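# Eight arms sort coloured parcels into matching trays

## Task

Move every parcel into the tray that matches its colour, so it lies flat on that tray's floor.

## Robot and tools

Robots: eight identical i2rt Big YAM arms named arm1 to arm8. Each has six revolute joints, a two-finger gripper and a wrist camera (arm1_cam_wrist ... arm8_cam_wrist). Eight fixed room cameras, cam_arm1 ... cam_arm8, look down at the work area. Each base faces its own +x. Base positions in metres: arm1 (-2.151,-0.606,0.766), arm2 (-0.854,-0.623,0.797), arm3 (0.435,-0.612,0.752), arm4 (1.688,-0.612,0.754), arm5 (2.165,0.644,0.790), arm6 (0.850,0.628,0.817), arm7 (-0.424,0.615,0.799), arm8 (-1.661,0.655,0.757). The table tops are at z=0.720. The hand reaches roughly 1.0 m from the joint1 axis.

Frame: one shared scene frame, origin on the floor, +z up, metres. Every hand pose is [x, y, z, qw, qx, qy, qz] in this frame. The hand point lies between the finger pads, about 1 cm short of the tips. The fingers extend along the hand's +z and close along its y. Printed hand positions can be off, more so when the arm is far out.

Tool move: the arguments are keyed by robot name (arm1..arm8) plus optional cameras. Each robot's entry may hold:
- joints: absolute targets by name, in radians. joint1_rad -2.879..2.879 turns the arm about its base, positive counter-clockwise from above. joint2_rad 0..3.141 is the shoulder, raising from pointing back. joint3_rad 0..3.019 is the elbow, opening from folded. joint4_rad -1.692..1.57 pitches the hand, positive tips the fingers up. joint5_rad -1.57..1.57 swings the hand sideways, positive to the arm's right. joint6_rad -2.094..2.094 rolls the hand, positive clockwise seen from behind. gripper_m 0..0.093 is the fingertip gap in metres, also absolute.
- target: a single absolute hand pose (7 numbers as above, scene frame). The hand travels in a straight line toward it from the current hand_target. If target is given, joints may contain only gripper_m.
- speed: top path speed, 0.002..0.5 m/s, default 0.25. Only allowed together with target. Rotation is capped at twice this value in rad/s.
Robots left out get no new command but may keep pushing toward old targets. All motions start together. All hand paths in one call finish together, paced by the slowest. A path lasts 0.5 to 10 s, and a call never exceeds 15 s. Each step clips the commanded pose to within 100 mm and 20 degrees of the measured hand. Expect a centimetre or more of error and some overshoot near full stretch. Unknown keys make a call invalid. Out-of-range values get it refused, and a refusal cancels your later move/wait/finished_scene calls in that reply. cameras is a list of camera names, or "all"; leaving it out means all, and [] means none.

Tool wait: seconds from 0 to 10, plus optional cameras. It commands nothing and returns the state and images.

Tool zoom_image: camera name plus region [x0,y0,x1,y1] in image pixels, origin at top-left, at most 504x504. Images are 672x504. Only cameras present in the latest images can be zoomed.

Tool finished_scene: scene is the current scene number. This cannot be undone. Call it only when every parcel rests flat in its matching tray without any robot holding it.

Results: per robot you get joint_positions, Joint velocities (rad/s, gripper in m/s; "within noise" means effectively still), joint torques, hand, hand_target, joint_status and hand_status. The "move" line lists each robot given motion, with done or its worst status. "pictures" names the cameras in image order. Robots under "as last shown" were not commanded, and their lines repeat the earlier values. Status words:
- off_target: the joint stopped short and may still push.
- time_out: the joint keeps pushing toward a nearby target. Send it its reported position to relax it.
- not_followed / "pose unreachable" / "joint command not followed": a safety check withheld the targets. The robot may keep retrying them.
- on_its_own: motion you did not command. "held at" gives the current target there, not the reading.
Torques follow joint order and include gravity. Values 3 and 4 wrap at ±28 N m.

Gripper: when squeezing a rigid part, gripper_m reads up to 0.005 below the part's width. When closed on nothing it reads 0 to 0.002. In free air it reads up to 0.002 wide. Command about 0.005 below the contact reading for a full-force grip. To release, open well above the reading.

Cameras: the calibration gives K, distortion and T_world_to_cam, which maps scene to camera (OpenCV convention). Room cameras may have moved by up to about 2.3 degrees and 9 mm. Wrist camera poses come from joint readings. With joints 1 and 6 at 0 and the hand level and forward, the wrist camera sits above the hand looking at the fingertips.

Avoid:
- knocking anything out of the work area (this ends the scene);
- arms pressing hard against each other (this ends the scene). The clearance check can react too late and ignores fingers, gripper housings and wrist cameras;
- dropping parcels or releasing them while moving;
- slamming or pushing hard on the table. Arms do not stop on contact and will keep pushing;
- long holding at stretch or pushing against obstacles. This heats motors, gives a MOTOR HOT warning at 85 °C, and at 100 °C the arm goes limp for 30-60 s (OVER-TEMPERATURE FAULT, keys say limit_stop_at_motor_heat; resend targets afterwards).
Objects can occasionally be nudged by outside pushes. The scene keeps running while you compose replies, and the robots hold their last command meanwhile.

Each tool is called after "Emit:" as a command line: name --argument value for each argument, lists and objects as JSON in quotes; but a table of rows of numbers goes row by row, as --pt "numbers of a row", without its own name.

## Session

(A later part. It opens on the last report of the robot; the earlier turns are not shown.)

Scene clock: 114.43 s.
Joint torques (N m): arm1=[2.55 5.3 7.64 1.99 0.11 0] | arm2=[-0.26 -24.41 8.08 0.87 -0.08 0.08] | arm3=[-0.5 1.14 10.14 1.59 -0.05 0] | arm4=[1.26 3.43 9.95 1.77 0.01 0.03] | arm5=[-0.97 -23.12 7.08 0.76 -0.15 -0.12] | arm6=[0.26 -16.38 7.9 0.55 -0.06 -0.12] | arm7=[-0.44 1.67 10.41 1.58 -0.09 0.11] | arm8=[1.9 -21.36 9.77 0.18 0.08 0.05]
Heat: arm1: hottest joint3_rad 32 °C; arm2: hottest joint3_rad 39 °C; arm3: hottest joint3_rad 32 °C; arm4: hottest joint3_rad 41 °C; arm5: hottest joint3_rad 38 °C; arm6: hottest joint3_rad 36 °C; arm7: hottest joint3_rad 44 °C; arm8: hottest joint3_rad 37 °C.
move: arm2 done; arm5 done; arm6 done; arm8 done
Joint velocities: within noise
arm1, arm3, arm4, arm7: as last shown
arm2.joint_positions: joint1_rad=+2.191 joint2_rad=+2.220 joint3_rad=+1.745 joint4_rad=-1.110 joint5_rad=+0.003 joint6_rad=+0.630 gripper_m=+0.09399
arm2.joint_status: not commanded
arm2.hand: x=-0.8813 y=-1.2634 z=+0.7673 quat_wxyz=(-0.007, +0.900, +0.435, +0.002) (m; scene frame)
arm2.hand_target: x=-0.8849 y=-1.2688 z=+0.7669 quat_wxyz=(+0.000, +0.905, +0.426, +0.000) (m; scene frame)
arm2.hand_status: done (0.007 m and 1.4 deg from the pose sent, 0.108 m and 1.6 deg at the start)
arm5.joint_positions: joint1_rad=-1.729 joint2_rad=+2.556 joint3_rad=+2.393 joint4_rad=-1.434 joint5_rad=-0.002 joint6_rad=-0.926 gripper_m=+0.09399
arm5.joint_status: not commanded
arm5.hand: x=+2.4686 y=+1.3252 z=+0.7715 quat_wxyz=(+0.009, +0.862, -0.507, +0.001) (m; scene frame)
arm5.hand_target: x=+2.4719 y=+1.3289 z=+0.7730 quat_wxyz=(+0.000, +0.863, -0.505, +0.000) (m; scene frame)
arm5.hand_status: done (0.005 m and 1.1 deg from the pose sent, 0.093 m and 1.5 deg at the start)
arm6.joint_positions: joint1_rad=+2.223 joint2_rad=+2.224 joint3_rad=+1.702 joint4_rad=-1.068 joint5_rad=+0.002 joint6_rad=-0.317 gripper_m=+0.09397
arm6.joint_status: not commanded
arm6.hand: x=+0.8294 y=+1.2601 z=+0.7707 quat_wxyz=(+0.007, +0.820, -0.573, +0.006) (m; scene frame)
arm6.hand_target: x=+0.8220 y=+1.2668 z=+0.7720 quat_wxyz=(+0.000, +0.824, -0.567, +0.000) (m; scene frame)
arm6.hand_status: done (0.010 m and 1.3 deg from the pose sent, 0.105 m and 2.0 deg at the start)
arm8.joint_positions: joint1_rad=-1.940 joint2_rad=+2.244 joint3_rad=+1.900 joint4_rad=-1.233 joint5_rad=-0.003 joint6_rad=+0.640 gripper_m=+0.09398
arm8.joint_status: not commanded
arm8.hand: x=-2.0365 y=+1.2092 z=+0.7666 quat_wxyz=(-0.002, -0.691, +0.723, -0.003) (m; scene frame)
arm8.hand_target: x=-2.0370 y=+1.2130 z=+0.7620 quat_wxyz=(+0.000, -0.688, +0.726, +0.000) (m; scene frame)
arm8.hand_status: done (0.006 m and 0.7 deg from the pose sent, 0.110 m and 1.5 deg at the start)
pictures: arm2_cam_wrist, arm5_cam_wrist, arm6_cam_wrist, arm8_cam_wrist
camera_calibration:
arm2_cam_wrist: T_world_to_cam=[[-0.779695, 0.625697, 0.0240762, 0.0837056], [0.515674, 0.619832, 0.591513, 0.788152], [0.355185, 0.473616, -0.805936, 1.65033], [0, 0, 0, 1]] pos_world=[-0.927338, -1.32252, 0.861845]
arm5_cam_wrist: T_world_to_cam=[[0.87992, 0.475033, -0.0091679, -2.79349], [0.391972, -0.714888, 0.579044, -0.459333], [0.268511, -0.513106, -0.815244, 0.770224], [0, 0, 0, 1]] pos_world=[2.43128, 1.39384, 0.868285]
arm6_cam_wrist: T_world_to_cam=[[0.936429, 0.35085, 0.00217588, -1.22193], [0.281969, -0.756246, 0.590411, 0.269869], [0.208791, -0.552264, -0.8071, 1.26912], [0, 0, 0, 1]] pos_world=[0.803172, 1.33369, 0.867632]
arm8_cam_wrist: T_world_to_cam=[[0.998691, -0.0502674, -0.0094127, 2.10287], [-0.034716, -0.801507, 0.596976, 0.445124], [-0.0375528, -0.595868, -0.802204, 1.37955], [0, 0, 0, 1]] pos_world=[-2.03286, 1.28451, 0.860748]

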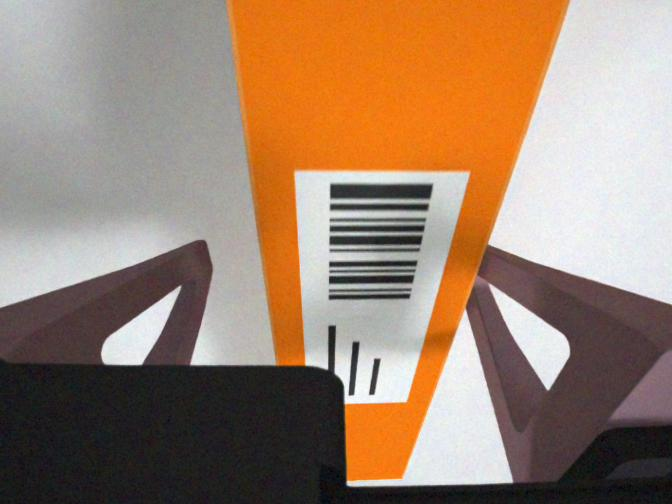

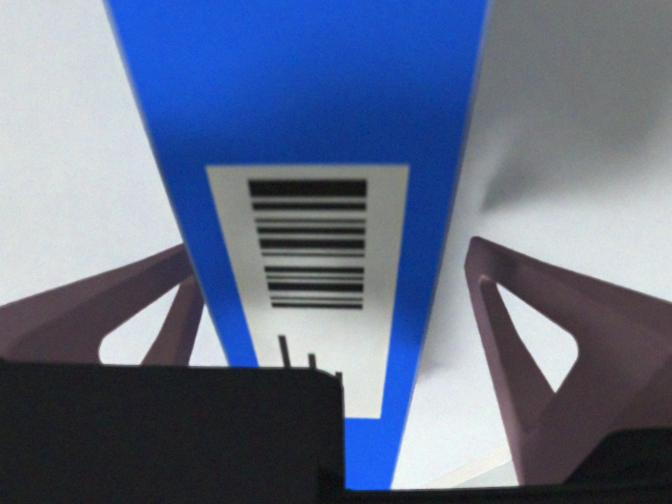

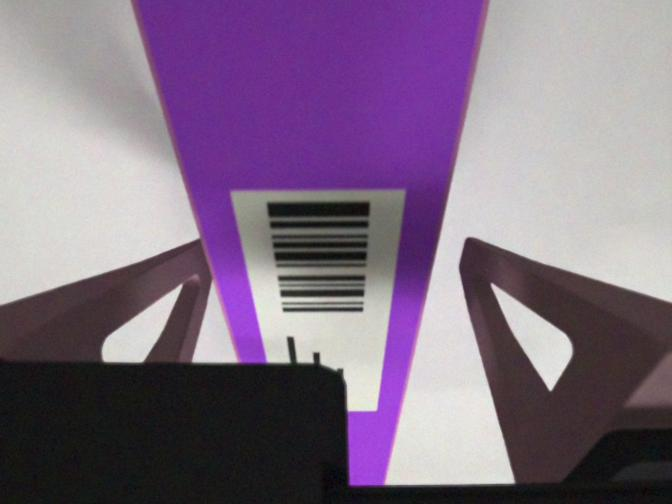

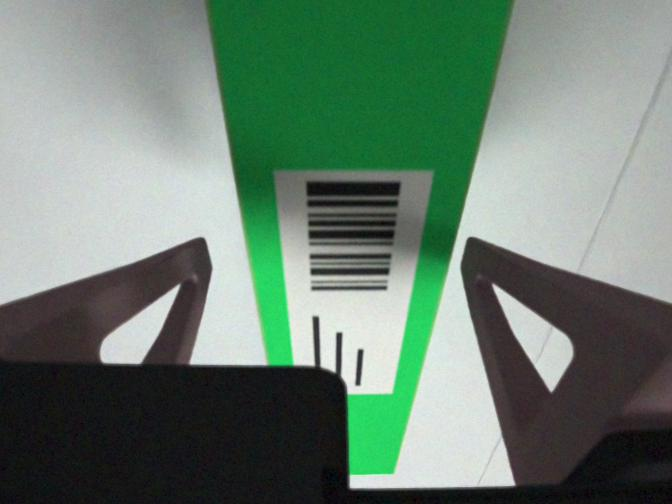

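Emit:
move --arm2 '{"joints":{"gripper_m":0.045}}' --arm5 '{"joints":{"gripper_m":0.045}}' --arm6 '{"joints":{"gripper_m":0.045}}' --arm8 '{"joints":{"gripper_m":0.045}}' --cameras '[]'

Emit:
move --arm2 '{"target":[-0.87,-1.003,0.99,0,0.9048,0.4258,0],"speed":0.25}' --arm5 '{"target":[2.32,0.991,0.99,0,0.8629,-0.5053,0],"speed":0.25}' --arm6 '{"target":[0.837,1.008,0.99,0,0.8236,-0.5671,0],"speed":0.25}' --arm8 '{"target":[-1.857,0.945,0.99,0,0.6877,-0.7260,0],"speed":0.25}' --cameras '["cam_arm2","cam_arm5","cam_arm6","cam_arm8"]'

Scene clock: 135.80 s.
Joint torques (N m): arm1=[2.26 5.83 7.62 1.95 0.1 0.02] | arm2=[-0.32 -24.47 8.08 0.85 -0.05 0.07] | arm3=[-0.5 1.26 10.18 1.61 -0.04 0] | arm4=[1.32 3.43 9.95 1.76 0.01 0.03] | arm5=[-1.08 -23.18 6.95 0.85 -0.15 -0.1] | arm6=[0.21 -16.15 7.95 0.51 -0.03 -0.11] | arm7=[-0.44 1.49 10.39 1.58 -0.08 0.12] | arm8=[1.61 -21.71 9.77 0.21 0.06 0.03]
Heat: arm1: hottest joint3_rad 32 °C; arm2: hottest joint3_rad 39 °C; arm3: hottest joint3_rad 33 °C; arm4: hottest joint3_rad 41 °C; arm5: hottest joint3_rad 39 °C; arm6: hottest joint3_rad 35 °C; arm7: hottest joint3_rad 44 °C; arm8: hottest joint2_rad 41 °C.
move: arm2 off_target; arm5 off_target; arm6 off_target; arm8 off_target
Joint velocities: within noise
arm1, arm3, arm4, arm7: as last shown
arm2.joint_positions: joint1_rad=+2.190 joint2_rad=+2.220 joint3_rad=+1.745 joint4_rad=-1.109 joint5_rad=+0.002 joint6_rad=+0.631 gripper_m=+0.05848
arm2.joint_status: gripper_m off_target (ended at +0.05851, target +0.04500)
arm2.hand: x=-0.8814 y=-1.2635 z=+0.7673 quat_wxyz=(-0.007, +0.901, +0.434, +0.002) (m; scene frame)
arm2.hand_target: x=-0.8851 y=-1.2688 z=+0.7669 quat_wxyz=(+0.000, +0.905, +0.426, +0.000) (m; scene frame)
arm2.hand_status: not commanded
arm5.joint_positions: joint1_rad=-1.729 joint2_rad=+2.556 joint3_rad=+2.393 joint4_rad=-1.433 joint5_rad=-0.002 joint6_rad=-0.926 gripper_m=+0.05840
arm5.joint_status: gripper_m off_target (ended at +0.05844, target +0.04500)
arm5.hand: x=+2.4686 y=+1.3253 z=+0.7715 quat_wxyz=(+0.009, +0.862, -0.507, +0.001) (m; scene frame)
arm5.hand_target: x=+2.4719 y=+1.3290 z=+0.7730 quat_wxyz=(+0.000, +0.863, -0.505, +0.000) (m; scene frame)
arm5.hand_status: not commanded
arm6.joint_positions: joint1_rad=+2.223 joint2_rad=+2.224 joint3_rad=+1.702 joint4_rad=-1.067 joint5_rad=+0.001 joint6_rad=-0.317 gripper_m=+0.05929
arm6.joint_status: gripper_m off_target (ended at +0.05931, target +0.04500)
arm6.hand: x=+0.8290 y=+1.2602 z=+0.7707 quat_wxyz=(+0.007, +0.820, -0.572, +0.006) (m; scene frame)
arm6.hand_target: x=+0.8218 y=+1.2668 z=+0.7720 quat_wxyz=(+0.000, +0.824, -0.567, +0.000) (m; scene frame)
arm6.hand_status: not commanded
arm8.joint_positions: joint1_rad=-1.940 joint2_rad=+2.244 joint3_rad=+1.900 joint4_rad=-1.233 joint5_rad=-0.002 joint6_rad=+0.641 gripper_m=+0.05989
arm8.joint_status: gripper_m off_target (ended at +0.05991, target +0.04500)
arm8.hand: x=-2.0364 y=+1.2093 z=+0.7666 quat_wxyz=(-0.002, -0.691, +0.723, -0.003) (m; scene frame)
arm8.hand_target: x=-2.0369 y=+1.2129 z=+0.7620 quat_wxyz=(+0.000, -0.688, +0.726, +0.000) (m; scene frame)
arm8.hand_status: not commanded
pictures: none
No camera images: "cameras" was empty.

Scene clock: 138.33 s.
Joint torques (N m): arm1=[2.26 5.6 7.62 2 0.12 0.01] | arm2=[0.26 -11.75 8.16 0.2 -0.03 0.08] | arm3=[-0.62 1.26 10.14 1.58 -0.05 0] | arm4=[1.26 3.49 9.95 1.76 0.01 0.03] | arm5=[-0.85 -8.59 6.99 -0.05 -0.2 -0.09] | arm6=[-0.44 -8.64 8.25 -0.2 -0.02 -0.18] | arm7=[-0.26 1.73 10.5 1.58 -0.1 0.12] | arm8=[1.9 -8.41 9.51 -0.53 0.04 0.03]
Heat: arm1: hottest joint3_rad 32 °C; arm2: hottest joint3_rad 39 °C; arm3: hottest joint3_rad 33 °C; arm4: hottest joint3_rad 41 °C; arm5: hottest joint3_rad 39 °C; arm6: hottest joint3_rad 35 °C; arm7: hottest joint3_rad 44 °C; arm8: hottest joint2_rad 40 °C.
move: arm2 done; arm5 done; arm6 done; arm8 done
Joint velocities: within noise
arm1, arm3, arm4, arm7: as last shown
arm2.joint_positions: joint1_rad=+2.190 joint2_rad=+1.351 joint3_rad=+1.152 joint4_rad=-1.360 joint5_rad=+0.002 joint6_rad=+0.637 gripper_m=+0.05848
arm2.joint_status: not commanded
arm2.hand: x=-0.8706 y=-1.0057 z=+0.9903 quat_wxyz=(+0.004, +0.902, +0.432, -0.003) (m; scene frame)
arm2.hand_target: x=-0.8700 y=-1.0031 z=+0.9900 quat_wxyz=(+0.000, +0.905, +0.426, +0.000) (m; scene frame)
arm2.hand_status: done (0.003 m and 1.0 deg from the pose sent, 0.343 m and 1.4 deg at the start)
arm5.joint_positions: joint1_rad=-1.729 joint2_rad=+1.361 joint3_rad=+1.162 joint4_rad=-1.376 joint5_rad=-0.002 joint6_rad=-0.926 gripper_m=+0.05841
arm5.joint_status: not commanded
arm5.hand: x=+2.3200 y=+0.9925 z=+0.9870 quat_wxyz=(-0.002, +0.862, -0.507, -0.001) (m; scene frame)
arm5.hand_target: x=+2.3199 y=+0.9910 z=+0.9899 quat_wxyz=(+0.000, +0.863, -0.505, +0.000) (m; scene frame)
arm5.hand_status: done (0.003 m and 0.3 deg from the pose sent, 0.426 m and 1.0 deg at the start)
arm6.joint_positions: joint1_rad=+2.223 joint2_rad=+1.381 joint3_rad=+1.105 joint4_rad=-1.306 joint5_rad=+0.001 joint6_rad=-0.319 gripper_m=+0.05929
arm6.joint_status: not commanded
arm6.hand: x=+0.8378 y=+1.0097 z=+0.9824 quat_wxyz=(+0.004, +0.820, -0.572, +0.004) (m; scene frame)
arm6.hand_target: x=+0.8369 y=+1.0080 z=+0.9900 quat_wxyz=(+0.000, +0.824, -0.567, +0.000) (m; scene frame)
arm6.hand_status: done (0.008 m and 0.9 deg from the pose sent, 0.334 m and 1.3 deg at the start)
arm8.joint_positions: joint1_rad=-1.940 joint2_rad=+1.257 joint3_rad=+1.173 joint4_rad=-1.474 joint5_rad=-0.002 joint6_rad=+0.643 gripper_m=+0.05988
arm8.joint_status: not commanded
arm8.hand: x=-1.8591 y=+0.9480 z=+0.9908 quat_wxyz=(+0.000, -0.690, +0.724, +0.006) (m; scene frame)
arm8.hand_target: x=-1.8570 y=+0.9450 z=+0.9899 quat_wxyz=(+0.000, -0.688, +0.726, +0.000) (m; scene frame)
arm8.hand_status: done (0.004 m and 0.8 deg from the pose sent, 0.390 m and 0.7 deg at the start)
pictures: cam_arm2, cam_arm5, cam_arm6, cam_arm8

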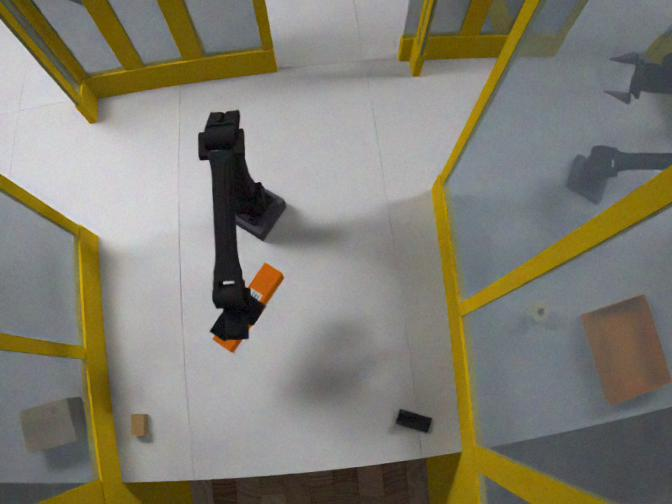

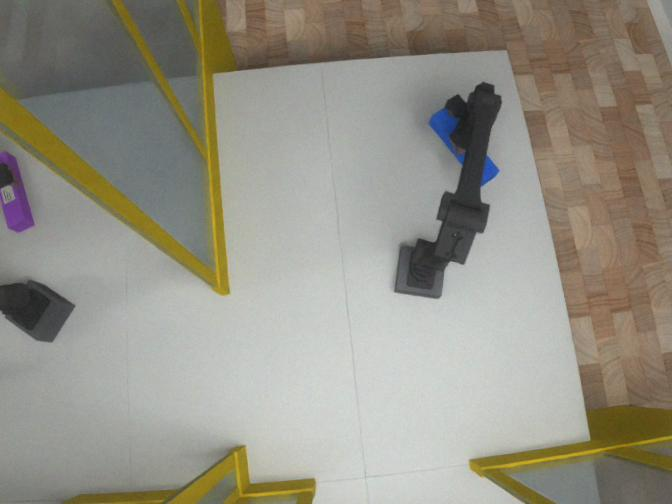

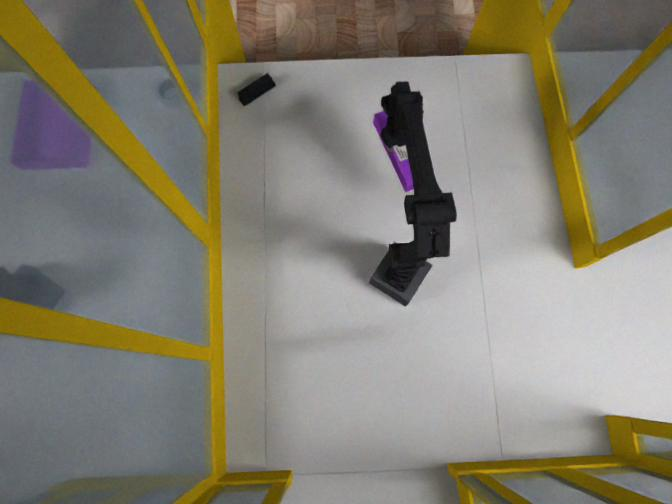

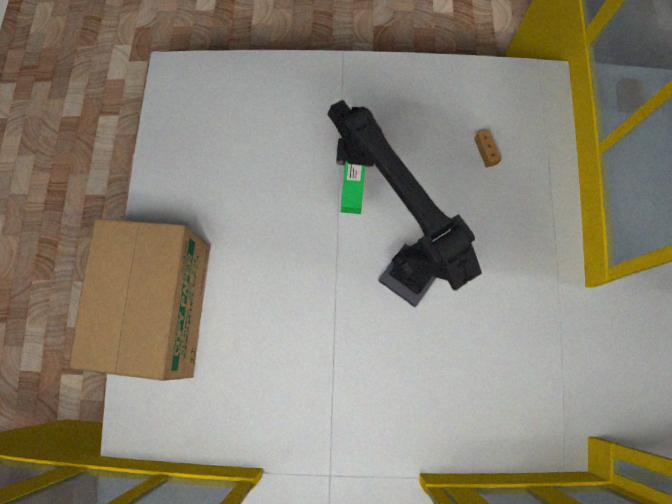

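Emit:
move --arm2 '{"joints":{"joint1_rad":-2.154,"joint6_rad":0}}' --arm5 '{"joints":{"joint1_rad":1.566,"joint6_rad":0}}' --arm6 '{"joints":{"joint1_rad":-1.141,"joint6_rad":0}}' --arm8 '{"joints":{"joint1_rad":0.325,"joint6_rad":0}}' --arm3 '{"joints":{"joint1_rad":-0.4}}' --cameras '["cam_arm2","cam_arm5","cam_arm6","cam_arm8"]'

Scene clock: 148.50 s.
Joint torques (N m): arm1=[2.26 5.54 7.62 1.99 0.1 0.01] | arm2=[0.62 -11.81 8.17 0.21 -0.08 -0.19] | arm3=[-1.79 1.26 10.14 1.59 -0.05 0] | arm4=[1.26 3.43 9.95 1.77 0.01 0.03] | arm5=[-1.2 -8.29 6.78 -0.1 -0.08 0.04] | arm6=[0.09 -8.64 8.27 -0.17 -0.02 -0.02] | arm7=[-0.32 1.38 10.44 1.55 -0.08 0.12] | arm8=[1.32 -8.23 9.51 -0.5 0.02 -0.07]
Heat: arm1: hottest joint3_rad 32 °C; arm2: hottest joint3_rad 38 °C; arm3: hottest joint3_rad 33 °C; arm4: hottest joint3_rad 41 °C; arm5: hottest joint3_rad 38 °C; arm6: hottest joint3_rad 36 °C; arm7: hottest joint3_rad 44 °C; arm8: hottest joint2_rad 38 °C.
move: arm2 done; arm3 done; arm5 done; arm6 done; arm8 done
Joint velocities: within noise
arm1, arm4, arm7: as last shown
arm2.joint_positions: joint1_rad=-2.159 joint2_rad=+1.351 joint3_rad=+1.152 joint4_rad=-1.360 joint5_rad=+0.002 joint6_rad=+0.013 gripper_m=+0.05849
arm2.joint_status: all done
arm2.hand: x=-0.4907 y=-0.5027 z=+0.9908 quat_wxyz=(-0.006, +0.154, -0.988, -0.001) (m; scene frame)
arm2.hand_target: x=-0.4939 y=-0.5015 z=+0.9905 quat_wxyz=(+0.000, +0.163, -0.987, -0.001) (m; scene frame)
arm2.hand_status: not commanded
arm3.joint_positions: joint1_rad=-0.386 joint2_rad=+0.566 joint3_rad=+1.355 joint4_rad=-1.309 joint5_rad=+0.226 joint6_rad=-0.408 gripper_m=+0.09396
arm3.joint_status: all done
arm3.hand: x=+0.3469 y=-0.4112 z=+1.2941 quat_wxyz=(-0.400, +0.806, -0.301, -0.316) (m; scene frame)
arm3.hand_target: x=+0.3511 y=-0.4121 z=+1.3073 quat_wxyz=(-0.410, +0.796, -0.306, -0.323) (m; scene frame)
arm3.hand_status: not commanded
arm5.joint_positions: joint1_rad=+1.571 joint2_rad=+1.361 joint3_rad=+1.162 joint4_rad=-1.376 joint5_rad=-0.002 joint6_rad=-0.009 gripper_m=+0.05840
arm5.joint_status: all done
arm5.hand: x=+2.0651 y=+0.2731 z=+0.9816 quat_wxyz=(-0.002, +0.790, +0.613, +0.006) (m; scene frame)
arm5.hand_target: x=+2.0635 y=+0.2749 z=+0.9846 quat_wxyz=(-0.003, +0.795, +0.607, +0.006) (m; scene frame)
arm5.hand_status: not commanded
arm6.joint_positions: joint1_rad=-1.150 joint2_rad=+1.381 joint3_rad=+1.105 joint4_rad=-1.306 joint5_rad=+0.002 joint6_rad=-0.007 gripper_m=+0.05931
arm6.joint_status: all done
arm6.hand: x=+0.7750 y=+0.2542 z=+0.9823 quat_wxyz=(+0.005, -0.771, -0.637, -0.004) (m; scene frame)
arm6.hand_target: x=+0.7788 y=+0.2551 z=+0.9900 quat_wxyz=(+0.000, -0.770, -0.638, +0.000) (m; scene frame)
arm6.hand_status: not commanded
arm8.joint_positions: joint1_rad=+0.329 joint2_rad=+1.257 joint3_rad=+1.173 joint4_rad=-1.474 joint5_rad=-0.002 joint6_rad=+0.006 gripper_m=+0.05991
arm8.joint_status: all done
arm8.hand: x=-1.7576 y=+0.3156 z=+0.9914 quat_wxyz=(-0.005, -0.800, -0.601, +0.005) (m; scene frame)
arm8.hand_target: x=-1.7585 y=+0.3197 z=+0.9906 quat_wxyz=(+0.000, -0.799, -0.601, +0.001) (m; scene frame)
arm8.hand_status: not commanded
pictures: cam_arm2, cam_arm5, cam_arm6, cam_arm8

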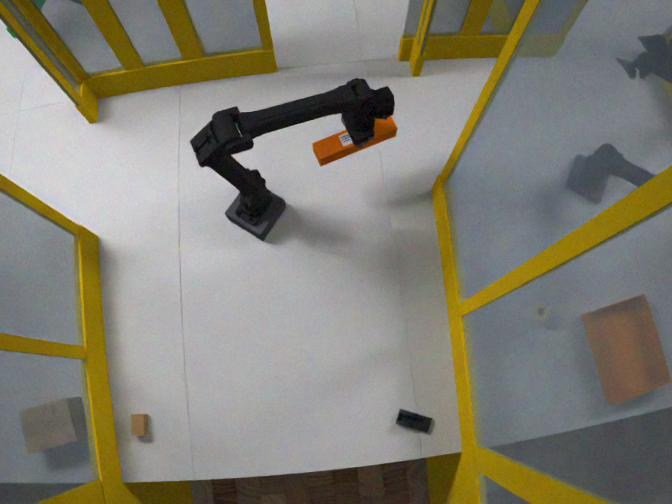

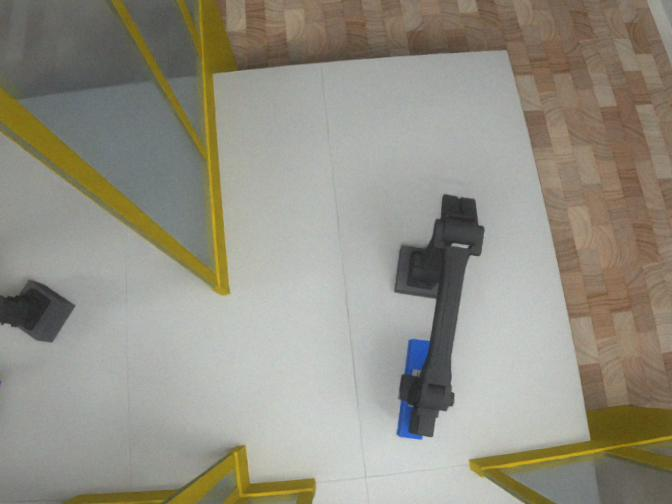

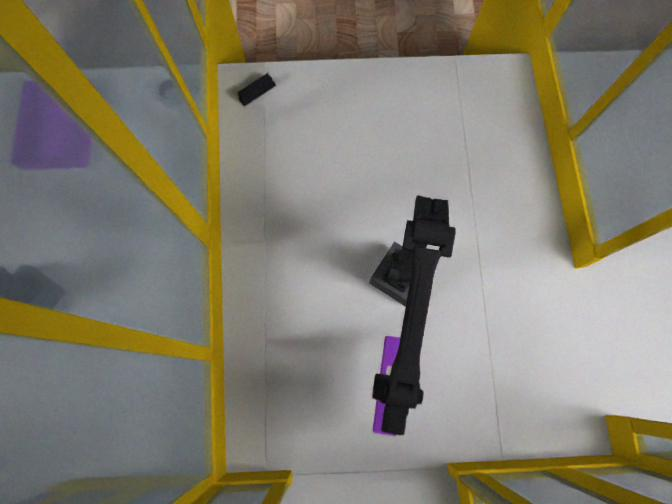

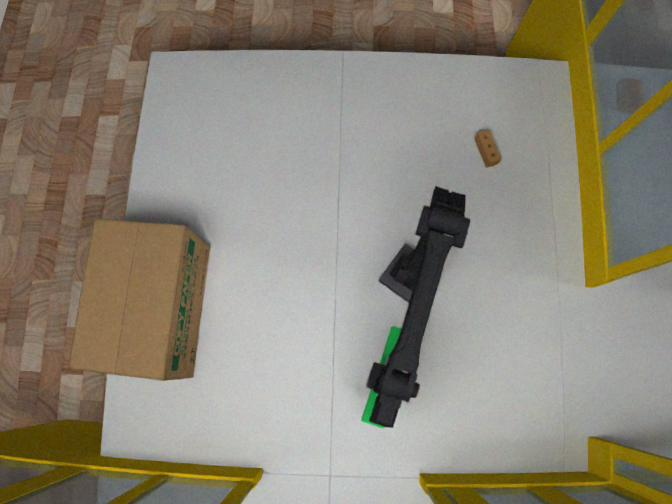

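Emit:
move --arm2 '{"target":[-0.2,-0.4,0.845,0,-0.1633,0.9866,0],"speed":0.25}' --arm5 '{"target":[1.99,0.0,0.845,0,0.7944,0.6074,0],"speed":0.25}' --arm6 '{"target":[0.73,0.0,0.845,0,0.7705,0.6374,0],"speed":0.25}' --arm8 '{"target":[-1.85,0.0,0.845,0,0.7992,0.6011,0],"speed":0.25}' --cameras '["cam_arm1","cam_arm2","cam_arm3","cam_arm4"]'

Emit:
move --arm2 '{"target":[-0.2,-0.4,0.775,0,-0.1633,0.9866,0],"speed":0.12}' --arm5 '{"target":[1.99,0.0,0.781,0,0.7944,0.6074,0],"speed":0.12}' --arm6 '{"target":[0.73,0.0,0.779,0,0.7705,0.6374,0],"speed":0.12}' --arm8 '{"target":[-1.85,0.0,0.768,0,0.7992,0.6011,0],"speed":0.12}' --cameras '[]'

Emit:
move --arm2 '{"target":[-0.2,-0.4,0.761,0,-0.1633,0.9866,0],"speed":0.05}' --arm5 '{"target":[1.99,0.0,0.766,0,0.7944,0.6074,0],"speed":0.05}' --arm6 '{"target":[0.73,0.0,0.764,0,0.7705,0.6374,0],"speed":0.05}' --arm8 '{"target":[-1.85,0.0,0.755,0,0.7992,0.6011,0],"speed":0.05}' --cameras '[]'

Scene clock: 165.27 s.
Joint torques (N m): arm1=[2.14 5.36 7.64 2.02 0.11 0.01] | arm2=[0.85 -25.05 11.74 -0.01 -0.02 -0.17] | arm3=[-1.85 1.32 10.17 1.57 -0.04 0.01] | arm4=[1.26 3.43 9.95 1.77 0.01 0.03] | arm5=[-1.03 -18.55 9.77 -0.34 -0.07 0.01] | arm6=[0.03 -15.21 11.79 -0.2 -0.02 -0.02] | arm7=[-0.38 1.67 10.47 1.62 -0.07 0.12] | arm8=[1.67 -20.95 14.6 -0.47 0 -0.08]
Heat: arm1: hottest joint3_rad 32 °C; arm2: hottest joint3_rad 38 °C; arm3: hottest joint3_rad 33 °C; arm4: hottest joint3_rad 42 °C; arm5: hottest joint3_rad 37 °C; arm6: hottest joint3_rad 36 °C; arm7: hottest joint3_rad 45 °C; arm8: hottest joint3_rad 38 °C.
move: arm2 off_target; arm5 off_target; arm6 off_target; arm8 off_target
Joint velocities: within noise
arm1, arm3, arm4: as last shown
arm2.joint_positions: joint1_rad=-2.159 joint2_rad=+2.255 joint3_rad=+2.003 joint4_rad=-1.341 joint5_rad=+0.002 joint6_rad=+0.013 gripper_m=+0.05849
arm2.joint_status: not commanded
arm2.hand: x=-0.2104 y=-0.4088 z=+0.8377 quat_wxyz=(+0.010, +0.154, -0.988, +0.002) (m; scene frame)
arm2.hand_target: x=-0.2006 y=-0.4001 z=+0.8451 quat_wxyz=(-0.001, +0.163, -0.987, +0.000) (m; scene frame)
arm2.hand_status: off_target (0.015 m and 1.6 deg from the pose sent, 0.341 m and 1.3 deg at the start)
arm5.joint_positions: joint1_rad=+1.571 joint2_rad=+2.182 joint3_rad=+1.877 joint4_rad=-1.296 joint5_rad=+0.000 joint6_rad=-0.008 gripper_m=+0.05840
arm5.joint_status: not commanded
arm5.hand: x=+1.9959 y=+0.0147 z=+0.8268 quat_wxyz=(-0.011, +0.791, +0.612, +0.016) (m; scene frame)
arm5.hand_target: x=+1.9903 y=+0.0009 z=+0.8453 quat_wxyz=(+0.000, +0.794, +0.608, +0.000) (m; scene frame)
arm5.hand_status: off_target (0.024 m and 2.3 deg from the pose sent, 0.314 m and 1.0 deg at the start)
arm6.joint_positions: joint1_rad=-1.150 joint2_rad=+2.128 joint3_rad=+1.714 joint4_rad=-1.188 joint5_rad=+0.001 joint6_rad=-0.007 gripper_m=+0.05931
arm6.joint_status: not commanded
arm6.hand: x=+0.7283 y=+0.0186 z=+0.8335 quat_wxyz=(+0.010, -0.771, -0.637, -0.012) (m; scene frame)
arm6.hand_target: x=+0.7302 y=+0.0008 z=+0.8452 quat_wxyz=(+0.000, -0.771, -0.637, +0.000) (m; scene frame)
arm6.hand_status: off_target (0.022 m and 1.8 deg from the pose sent, 0.292 m and 0.7 deg at the start)
arm7.joint_positions: joint1_rad=-0.316 joint2_rad=+0.535 joint3_rad=+1.368 joint4_rad=-1.177 joint5_rad=-0.073 joint6_rad=-0.126 gripper_m=+0.09396
arm7.joint_status: not commanded
arm7.hand: x=-0.2873 y=+0.4416 z=+1.3804 quat_wxyz=(-0.508, -0.311, -0.757, +0.270) (m; scene frame)
arm7.hand_target: x=-0.2897 y=+0.4449 z=+1.3917 quat_wxyz=(-0.517, -0.307, -0.750, +0.275) (m; scene frame)
arm7.hand_status: not commanded
arm8.joint_positions: joint1_rad=+0.329 joint2_rad=+2.200 joint3_rad=+2.008 joint4_rad=-1.405 joint5_rad=-0.002 joint6_rad=+0.006 gripper_m=+0.05991
arm8.joint_status: not commanded
arm8.hand: x=-1.8436 y=+0.0126 z=+0.8363 quat_wxyz=(+0.007, -0.800, -0.601, -0.011) (m; scene frame)
arm8.hand_target: x=-1.8498 y=+0.0007 z=+0.8451 quat_wxyz=(+0.000, -0.799, -0.601, +0.000) (m; scene frame)
arm8.hand_status: off_target (0.017 m and 1.4 deg from the pose sent, 0.360 m and 0.8 deg at the start)
pictures: cam_arm1, cam_arm2, cam_arm3, cam_arm4

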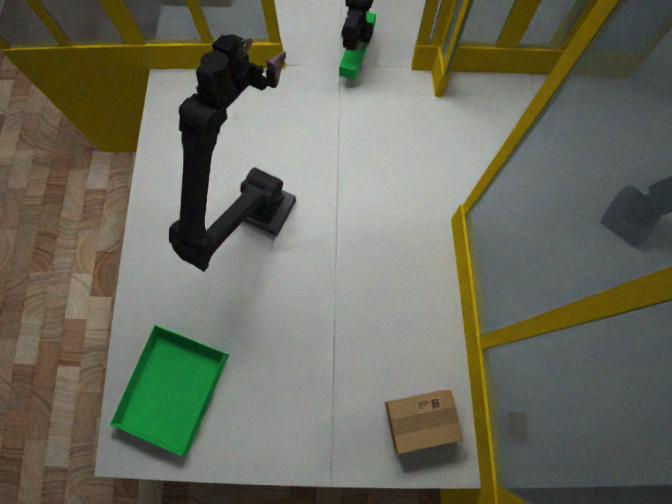

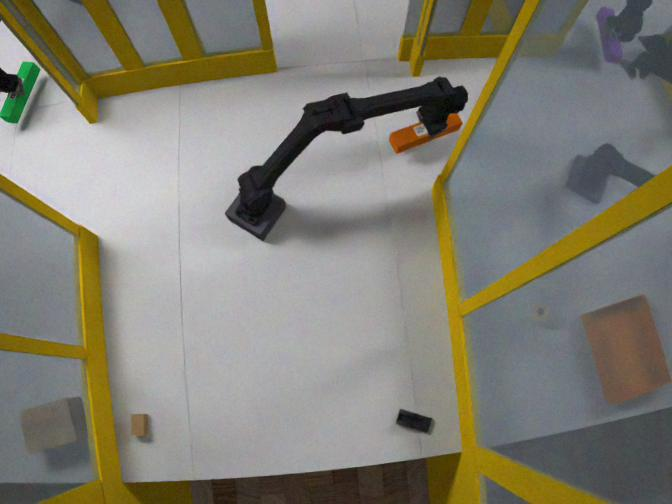

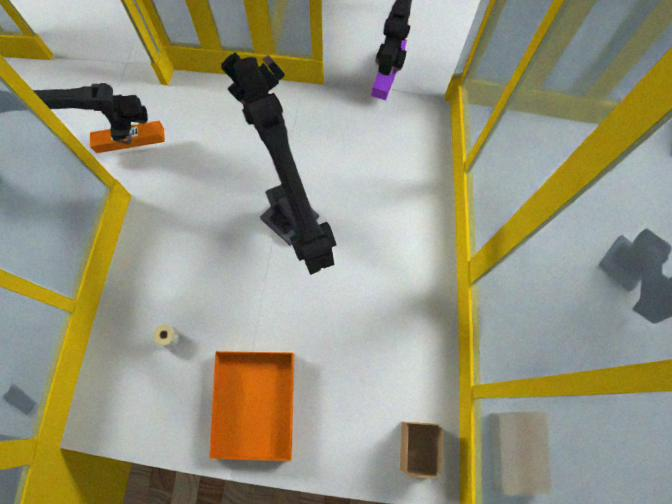

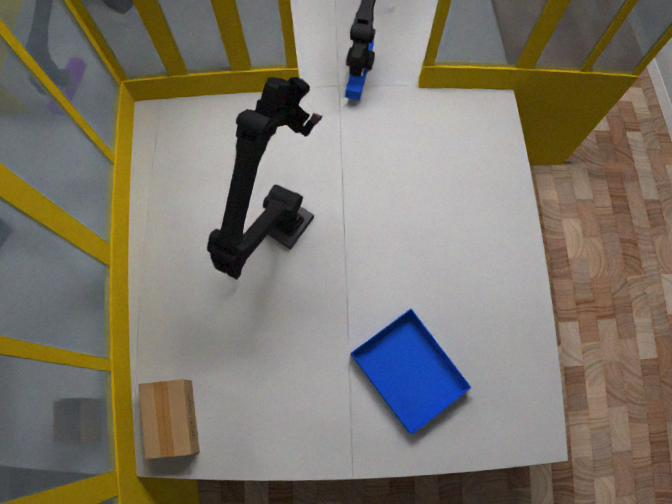

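Scene clock: 166.57 s.
Joint torques (N m): arm1=[2.02 5.36 7.58 1.88 0.1 0.01] | arm2=[0.67 -25.76 8.2 0.9 -0.02 -0.17] | arm3=[-1.79 1.32 10.14 1.61 -0.04 0] | arm4=[1.26 3.43 9.95 1.77 0.01 0.03] | arm5=[-1.14 -19.19 6.79 0.92 -0.03 0.05] | arm6=[-0.03 -15.79 7.51 0.58 -0.01 -0.03] | arm7=[-0.38 1.49 10.47 1.59 -0.09 0.12] | arm8=[1.49 -22.07 9.8 0.21 0 -0.07]
Heat: arm1: hottest joint3_rad 32 °C; arm2: hottest joint3_rad 38 °C; arm3: hottest joint3_rad 33 °C; arm4: hottest joint3_rad 42 °C; arm5: hottest joint3_rad 37 °C; arm6: hottest joint3_rad 36 °C; arm7: hottest joint3_rad 45 °C; arm8: hottest joint3_rad 38 °C.
move: arm2 done; arm5 done; arm6 done; arm8 done
Joint velocities: within noise
arm1.joint_positions: joint1_rad=+1.521 joint2_rad=+0.456 joint3_rad=+1.438 joint4_rad=-1.139 joint5_rad=+0.063 joint6_rad=-0.074 gripper_m=+0.09397
arm1.joint_status: not commanded
arm1.hand: x=-2.0674 y=-0.4566 z=+1.4022 quat_wxyz=(-0.577, +0.406, -0.645, -0.293) (m; scene frame)
arm1.hand_target: x=-2.0716 y=-0.4603 z=+1.4101 quat_wxyz=(-0.582, +0.406, -0.637, -0.301) (m; scene frame)
arm1.hand_status: not commanded
arm2.joint_positions: joint1_rad=-2.159 joint2_rad=+2.326 joint3_rad=+1.974 joint4_rad=-1.226 joint5_rad=+0.002 joint6_rad=+0.013 gripper_m=+0.05849
arm2.joint_status: not commanded
arm2.hand: x=-0.2016 y=-0.4058 z=+0.7797 quat_wxyz=(+0.003, +0.154, -0.988, +0.001) (m; scene frame)
arm2.hand_target: x=-0.2003 y=-0.4000 z=+0.7749 quat_wxyz=(+0.000, +0.163, -0.987, +0.000) (m; scene frame)
arm2.hand_status: done (0.008 m and 1.1 deg from the pose sent, 0.064 m and 1.6 deg at the start)
arm3, arm7: as last shown
arm4.joint_positions: joint1_rad=+0.146 joint2_rad=+0.526 joint3_rad=+1.372 joint4_rad=-1.530 joint5_rad=+0.175 joint6_rad=+0.279 gripper_m=+0.09396
arm4.joint_status: not commanded
arm4.hand: x=+1.7983 y=-0.4688 z=+1.2625 quat_wxyz=(-0.374, +0.325, -0.844, -0.208) (m; scene frame)
arm4.hand_target: x=+1.7951 y=-0.4697 z=+1.2716 quat_wxyz=(-0.380, +0.328, -0.837, -0.218) (m; scene frame)
arm4.hand_status: not commanded
arm5.joint_positions: joint1_rad=+1.571 joint2_rad=+2.250 joint3_rad=+1.855 joint4_rad=-1.194 joint5_rad=+0.000 joint6_rad=-0.008 gripper_m=+0.05840
arm5.joint_status: not commanded
arm5.hand: x=+1.9937 y=+0.0060 z=+0.7755 quat_wxyz=(-0.007, +0.791, +0.612, +0.010) (m; scene frame)
arm5.hand_target: x=+1.9901 y=+0.0000 z=+0.7813 quat_wxyz=(+0.000, +0.794, +0.607, +0.000) (m; scene frame)
arm5.hand_status: done (0.009 m and 1.6 deg from the pose sent, 0.048 m and 2.3 deg at the start)
arm6.joint_positions: joint1_rad=-1.150 joint2_rad=+2.210 joint3_rad=+1.714 joint4_rad=-1.081 joint5_rad=+0.001 joint6_rad=-0.007 gripper_m=+0.05931
arm6.joint_status: not commanded
arm6.hand: x=+0.7254 y=+0.0041 z=+0.7834 quat_wxyz=(+0.002, -0.771, -0.637, -0.002) (m; scene frame)
arm6.hand_target: x=+0.7300 y=+0.0001 z=+0.7790 quat_wxyz=(+0.000, -0.771, -0.637, +0.000) (m; scene frame)
arm6.hand_status: done (0.008 m and 0.4 deg from the pose sent, 0.058 m and 1.8 deg at the start)
arm8.joint_positions: joint1_rad=+0.329 joint2_rad=+2.267 joint3_rad=+1.957 joint4_rad=-1.267 joint5_rad=-0.002 joint6_rad=+0.006 gripper_m=+0.05991
arm8.joint_status: not commanded
arm8.hand: x=-1.8466 y=+0.0021 z=+0.7732 quat_wxyz=(+0.001, -0.800, -0.601, -0.003) (m; scene frame)
arm8.hand_target: x=-1.8499 y=+0.0001 z=+0.7680 quat_wxyz=(+0.000, -0.799, -0.601, +0.000) (m; scene frame)
arm8.hand_status: done (0.007 m and 0.3 deg from the pose sent, 0.070 m and 1.4 deg at the start)
pictures: none
No camera images: "cameras" was empty.

Scene clock: 167.63 s.
Joint torques (N m): arm1=[2.43 5.42 7.6 1.98 0.11 0.01] | arm2=[0.85 -25.17 7.8 1.01 -0.03 -0.18] | arm3=[-1.73 1.38 10.15 1.62 -0.04 0] | arm4=[1.26 3.43 9.95 1.77 0.01 0.03] | arm5=[-0.97 -17.96 6.48 0.84 -0.03 0.02] | arm6=[0.09 -15.44 7.32 0.66 0.01 -0.03] | arm7=[-0.26 1.44 10.47 1.58 -0.09 0.12] | arm8=[1.67 -21.13 9.13 0.24 0 -0.06]
Heat: arm1: hottest joint3_rad 32 °C; arm2: hottest joint3_rad 38 °C; arm3: hottest joint3_rad 33 °C; arm4: hottest joint3_rad 42 °C; arm5: hottest joint3_rad 37 °C; arm6: hottest joint3_rad 36 °C; arm7: hottest joint3_rad 45 °C; arm8: hottest joint3_rad 38 °C.
move: arm2 off_target; arm5 done; arm6 off_target; arm8 off_target
Joint velocities: within noise
arm1, arm3, arm4, arm7: as last shown
arm2.joint_positions: joint1_rad=-2.159 joint2_rad=+2.331 joint3_rad=+1.969 joint4_rad=-1.200 joint5_rad=+0.002 joint6_rad=+0.013 gripper_m=+0.05849
arm2.joint_status: not commanded
arm2.hand: x=-0.1981 y=-0.4046 z=+0.7745 quat_wxyz=(-0.004, +0.154, -0.988, -0.001) (m; scene frame)
arm2.hand_target: x=-0.2003 y=-0.4001 z=+0.7612 quat_wxyz=(+0.000, +0.163, -0.987, +0.000) (m; scene frame)
arm2.hand_status: off_target (0.014 m and 1.2 deg from the pose sent, 0.020 m and 1.1 deg at the start)
arm5.joint_positions: joint1_rad=+1.571 joint2_rad=+2.256 joint3_rad=+1.848 joint4_rad=-1.165 joint5_rad=+0.000 joint6_rad=-0.008 gripper_m=+0.05841
arm5.joint_status: not commanded
arm5.hand: x=+1.9928 y=+0.0028 z=+0.7691 quat_wxyz=(-0.002, +0.791, +0.612, +0.004) (m; scene frame)
arm5.hand_target: x=+1.9900 y=+0.0000 z=+0.7662 quat_wxyz=(+0.000, +0.794, +0.607, +0.000) (m; scene frame)
arm5.hand_status: done (0.005 m and 0.9 deg from the pose sent, 0.012 m and 1.6 deg at the start)
arm6.joint_positions: joint1_rad=-1.150 joint2_rad=+2.223 joint3_rad=+1.707 joint4_rad=-1.056 joint5_rad=+0.000 joint6_rad=-0.007 gripper_m=+0.05931
arm6.joint_status: not commanded
arm6.hand: x=+0.7252 y=+0.0032 z=+0.7728 quat_wxyz=(+0.001, -0.771, -0.637, +0.000) (m; scene frame)
arm6.hand_target: x=+0.7300 y=+0.0003 z=+0.7641 quat_wxyz=(+0.000, -0.771, -0.637, +0.000) (m; scene frame)
arm6.hand_status: off_target (0.011 m and 0.1 deg from the pose sent, 0.020 m and 0.4 deg at the start)
arm8.joint_positions: joint1_rad=+0.329 joint2_rad=+2.267 joint3_rad=+1.950 joint4_rad=-1.241 joint5_rad=-0.002 joint6_rad=+0.006 gripper_m=+0.05991
arm8.joint_status: not commanded
arm8.hand: x=-1.8476 y=-0.0014 z=+0.7705 quat_wxyz=(-0.005, -0.800, -0.601, +0.004) (m; scene frame)
arm8.hand_target: x=-1.8498 y=+0.0004 z=+0.7551 quat_wxyz=(+0.000, -0.799, -0.601, +0.000) (m; scene frame)
arm8.hand_status: off_target (0.016 m and 0.8 deg from the pose sent, 0.019 m and 0.3 deg at the start)
pictures: none
No camera images: "cameras" was empty.


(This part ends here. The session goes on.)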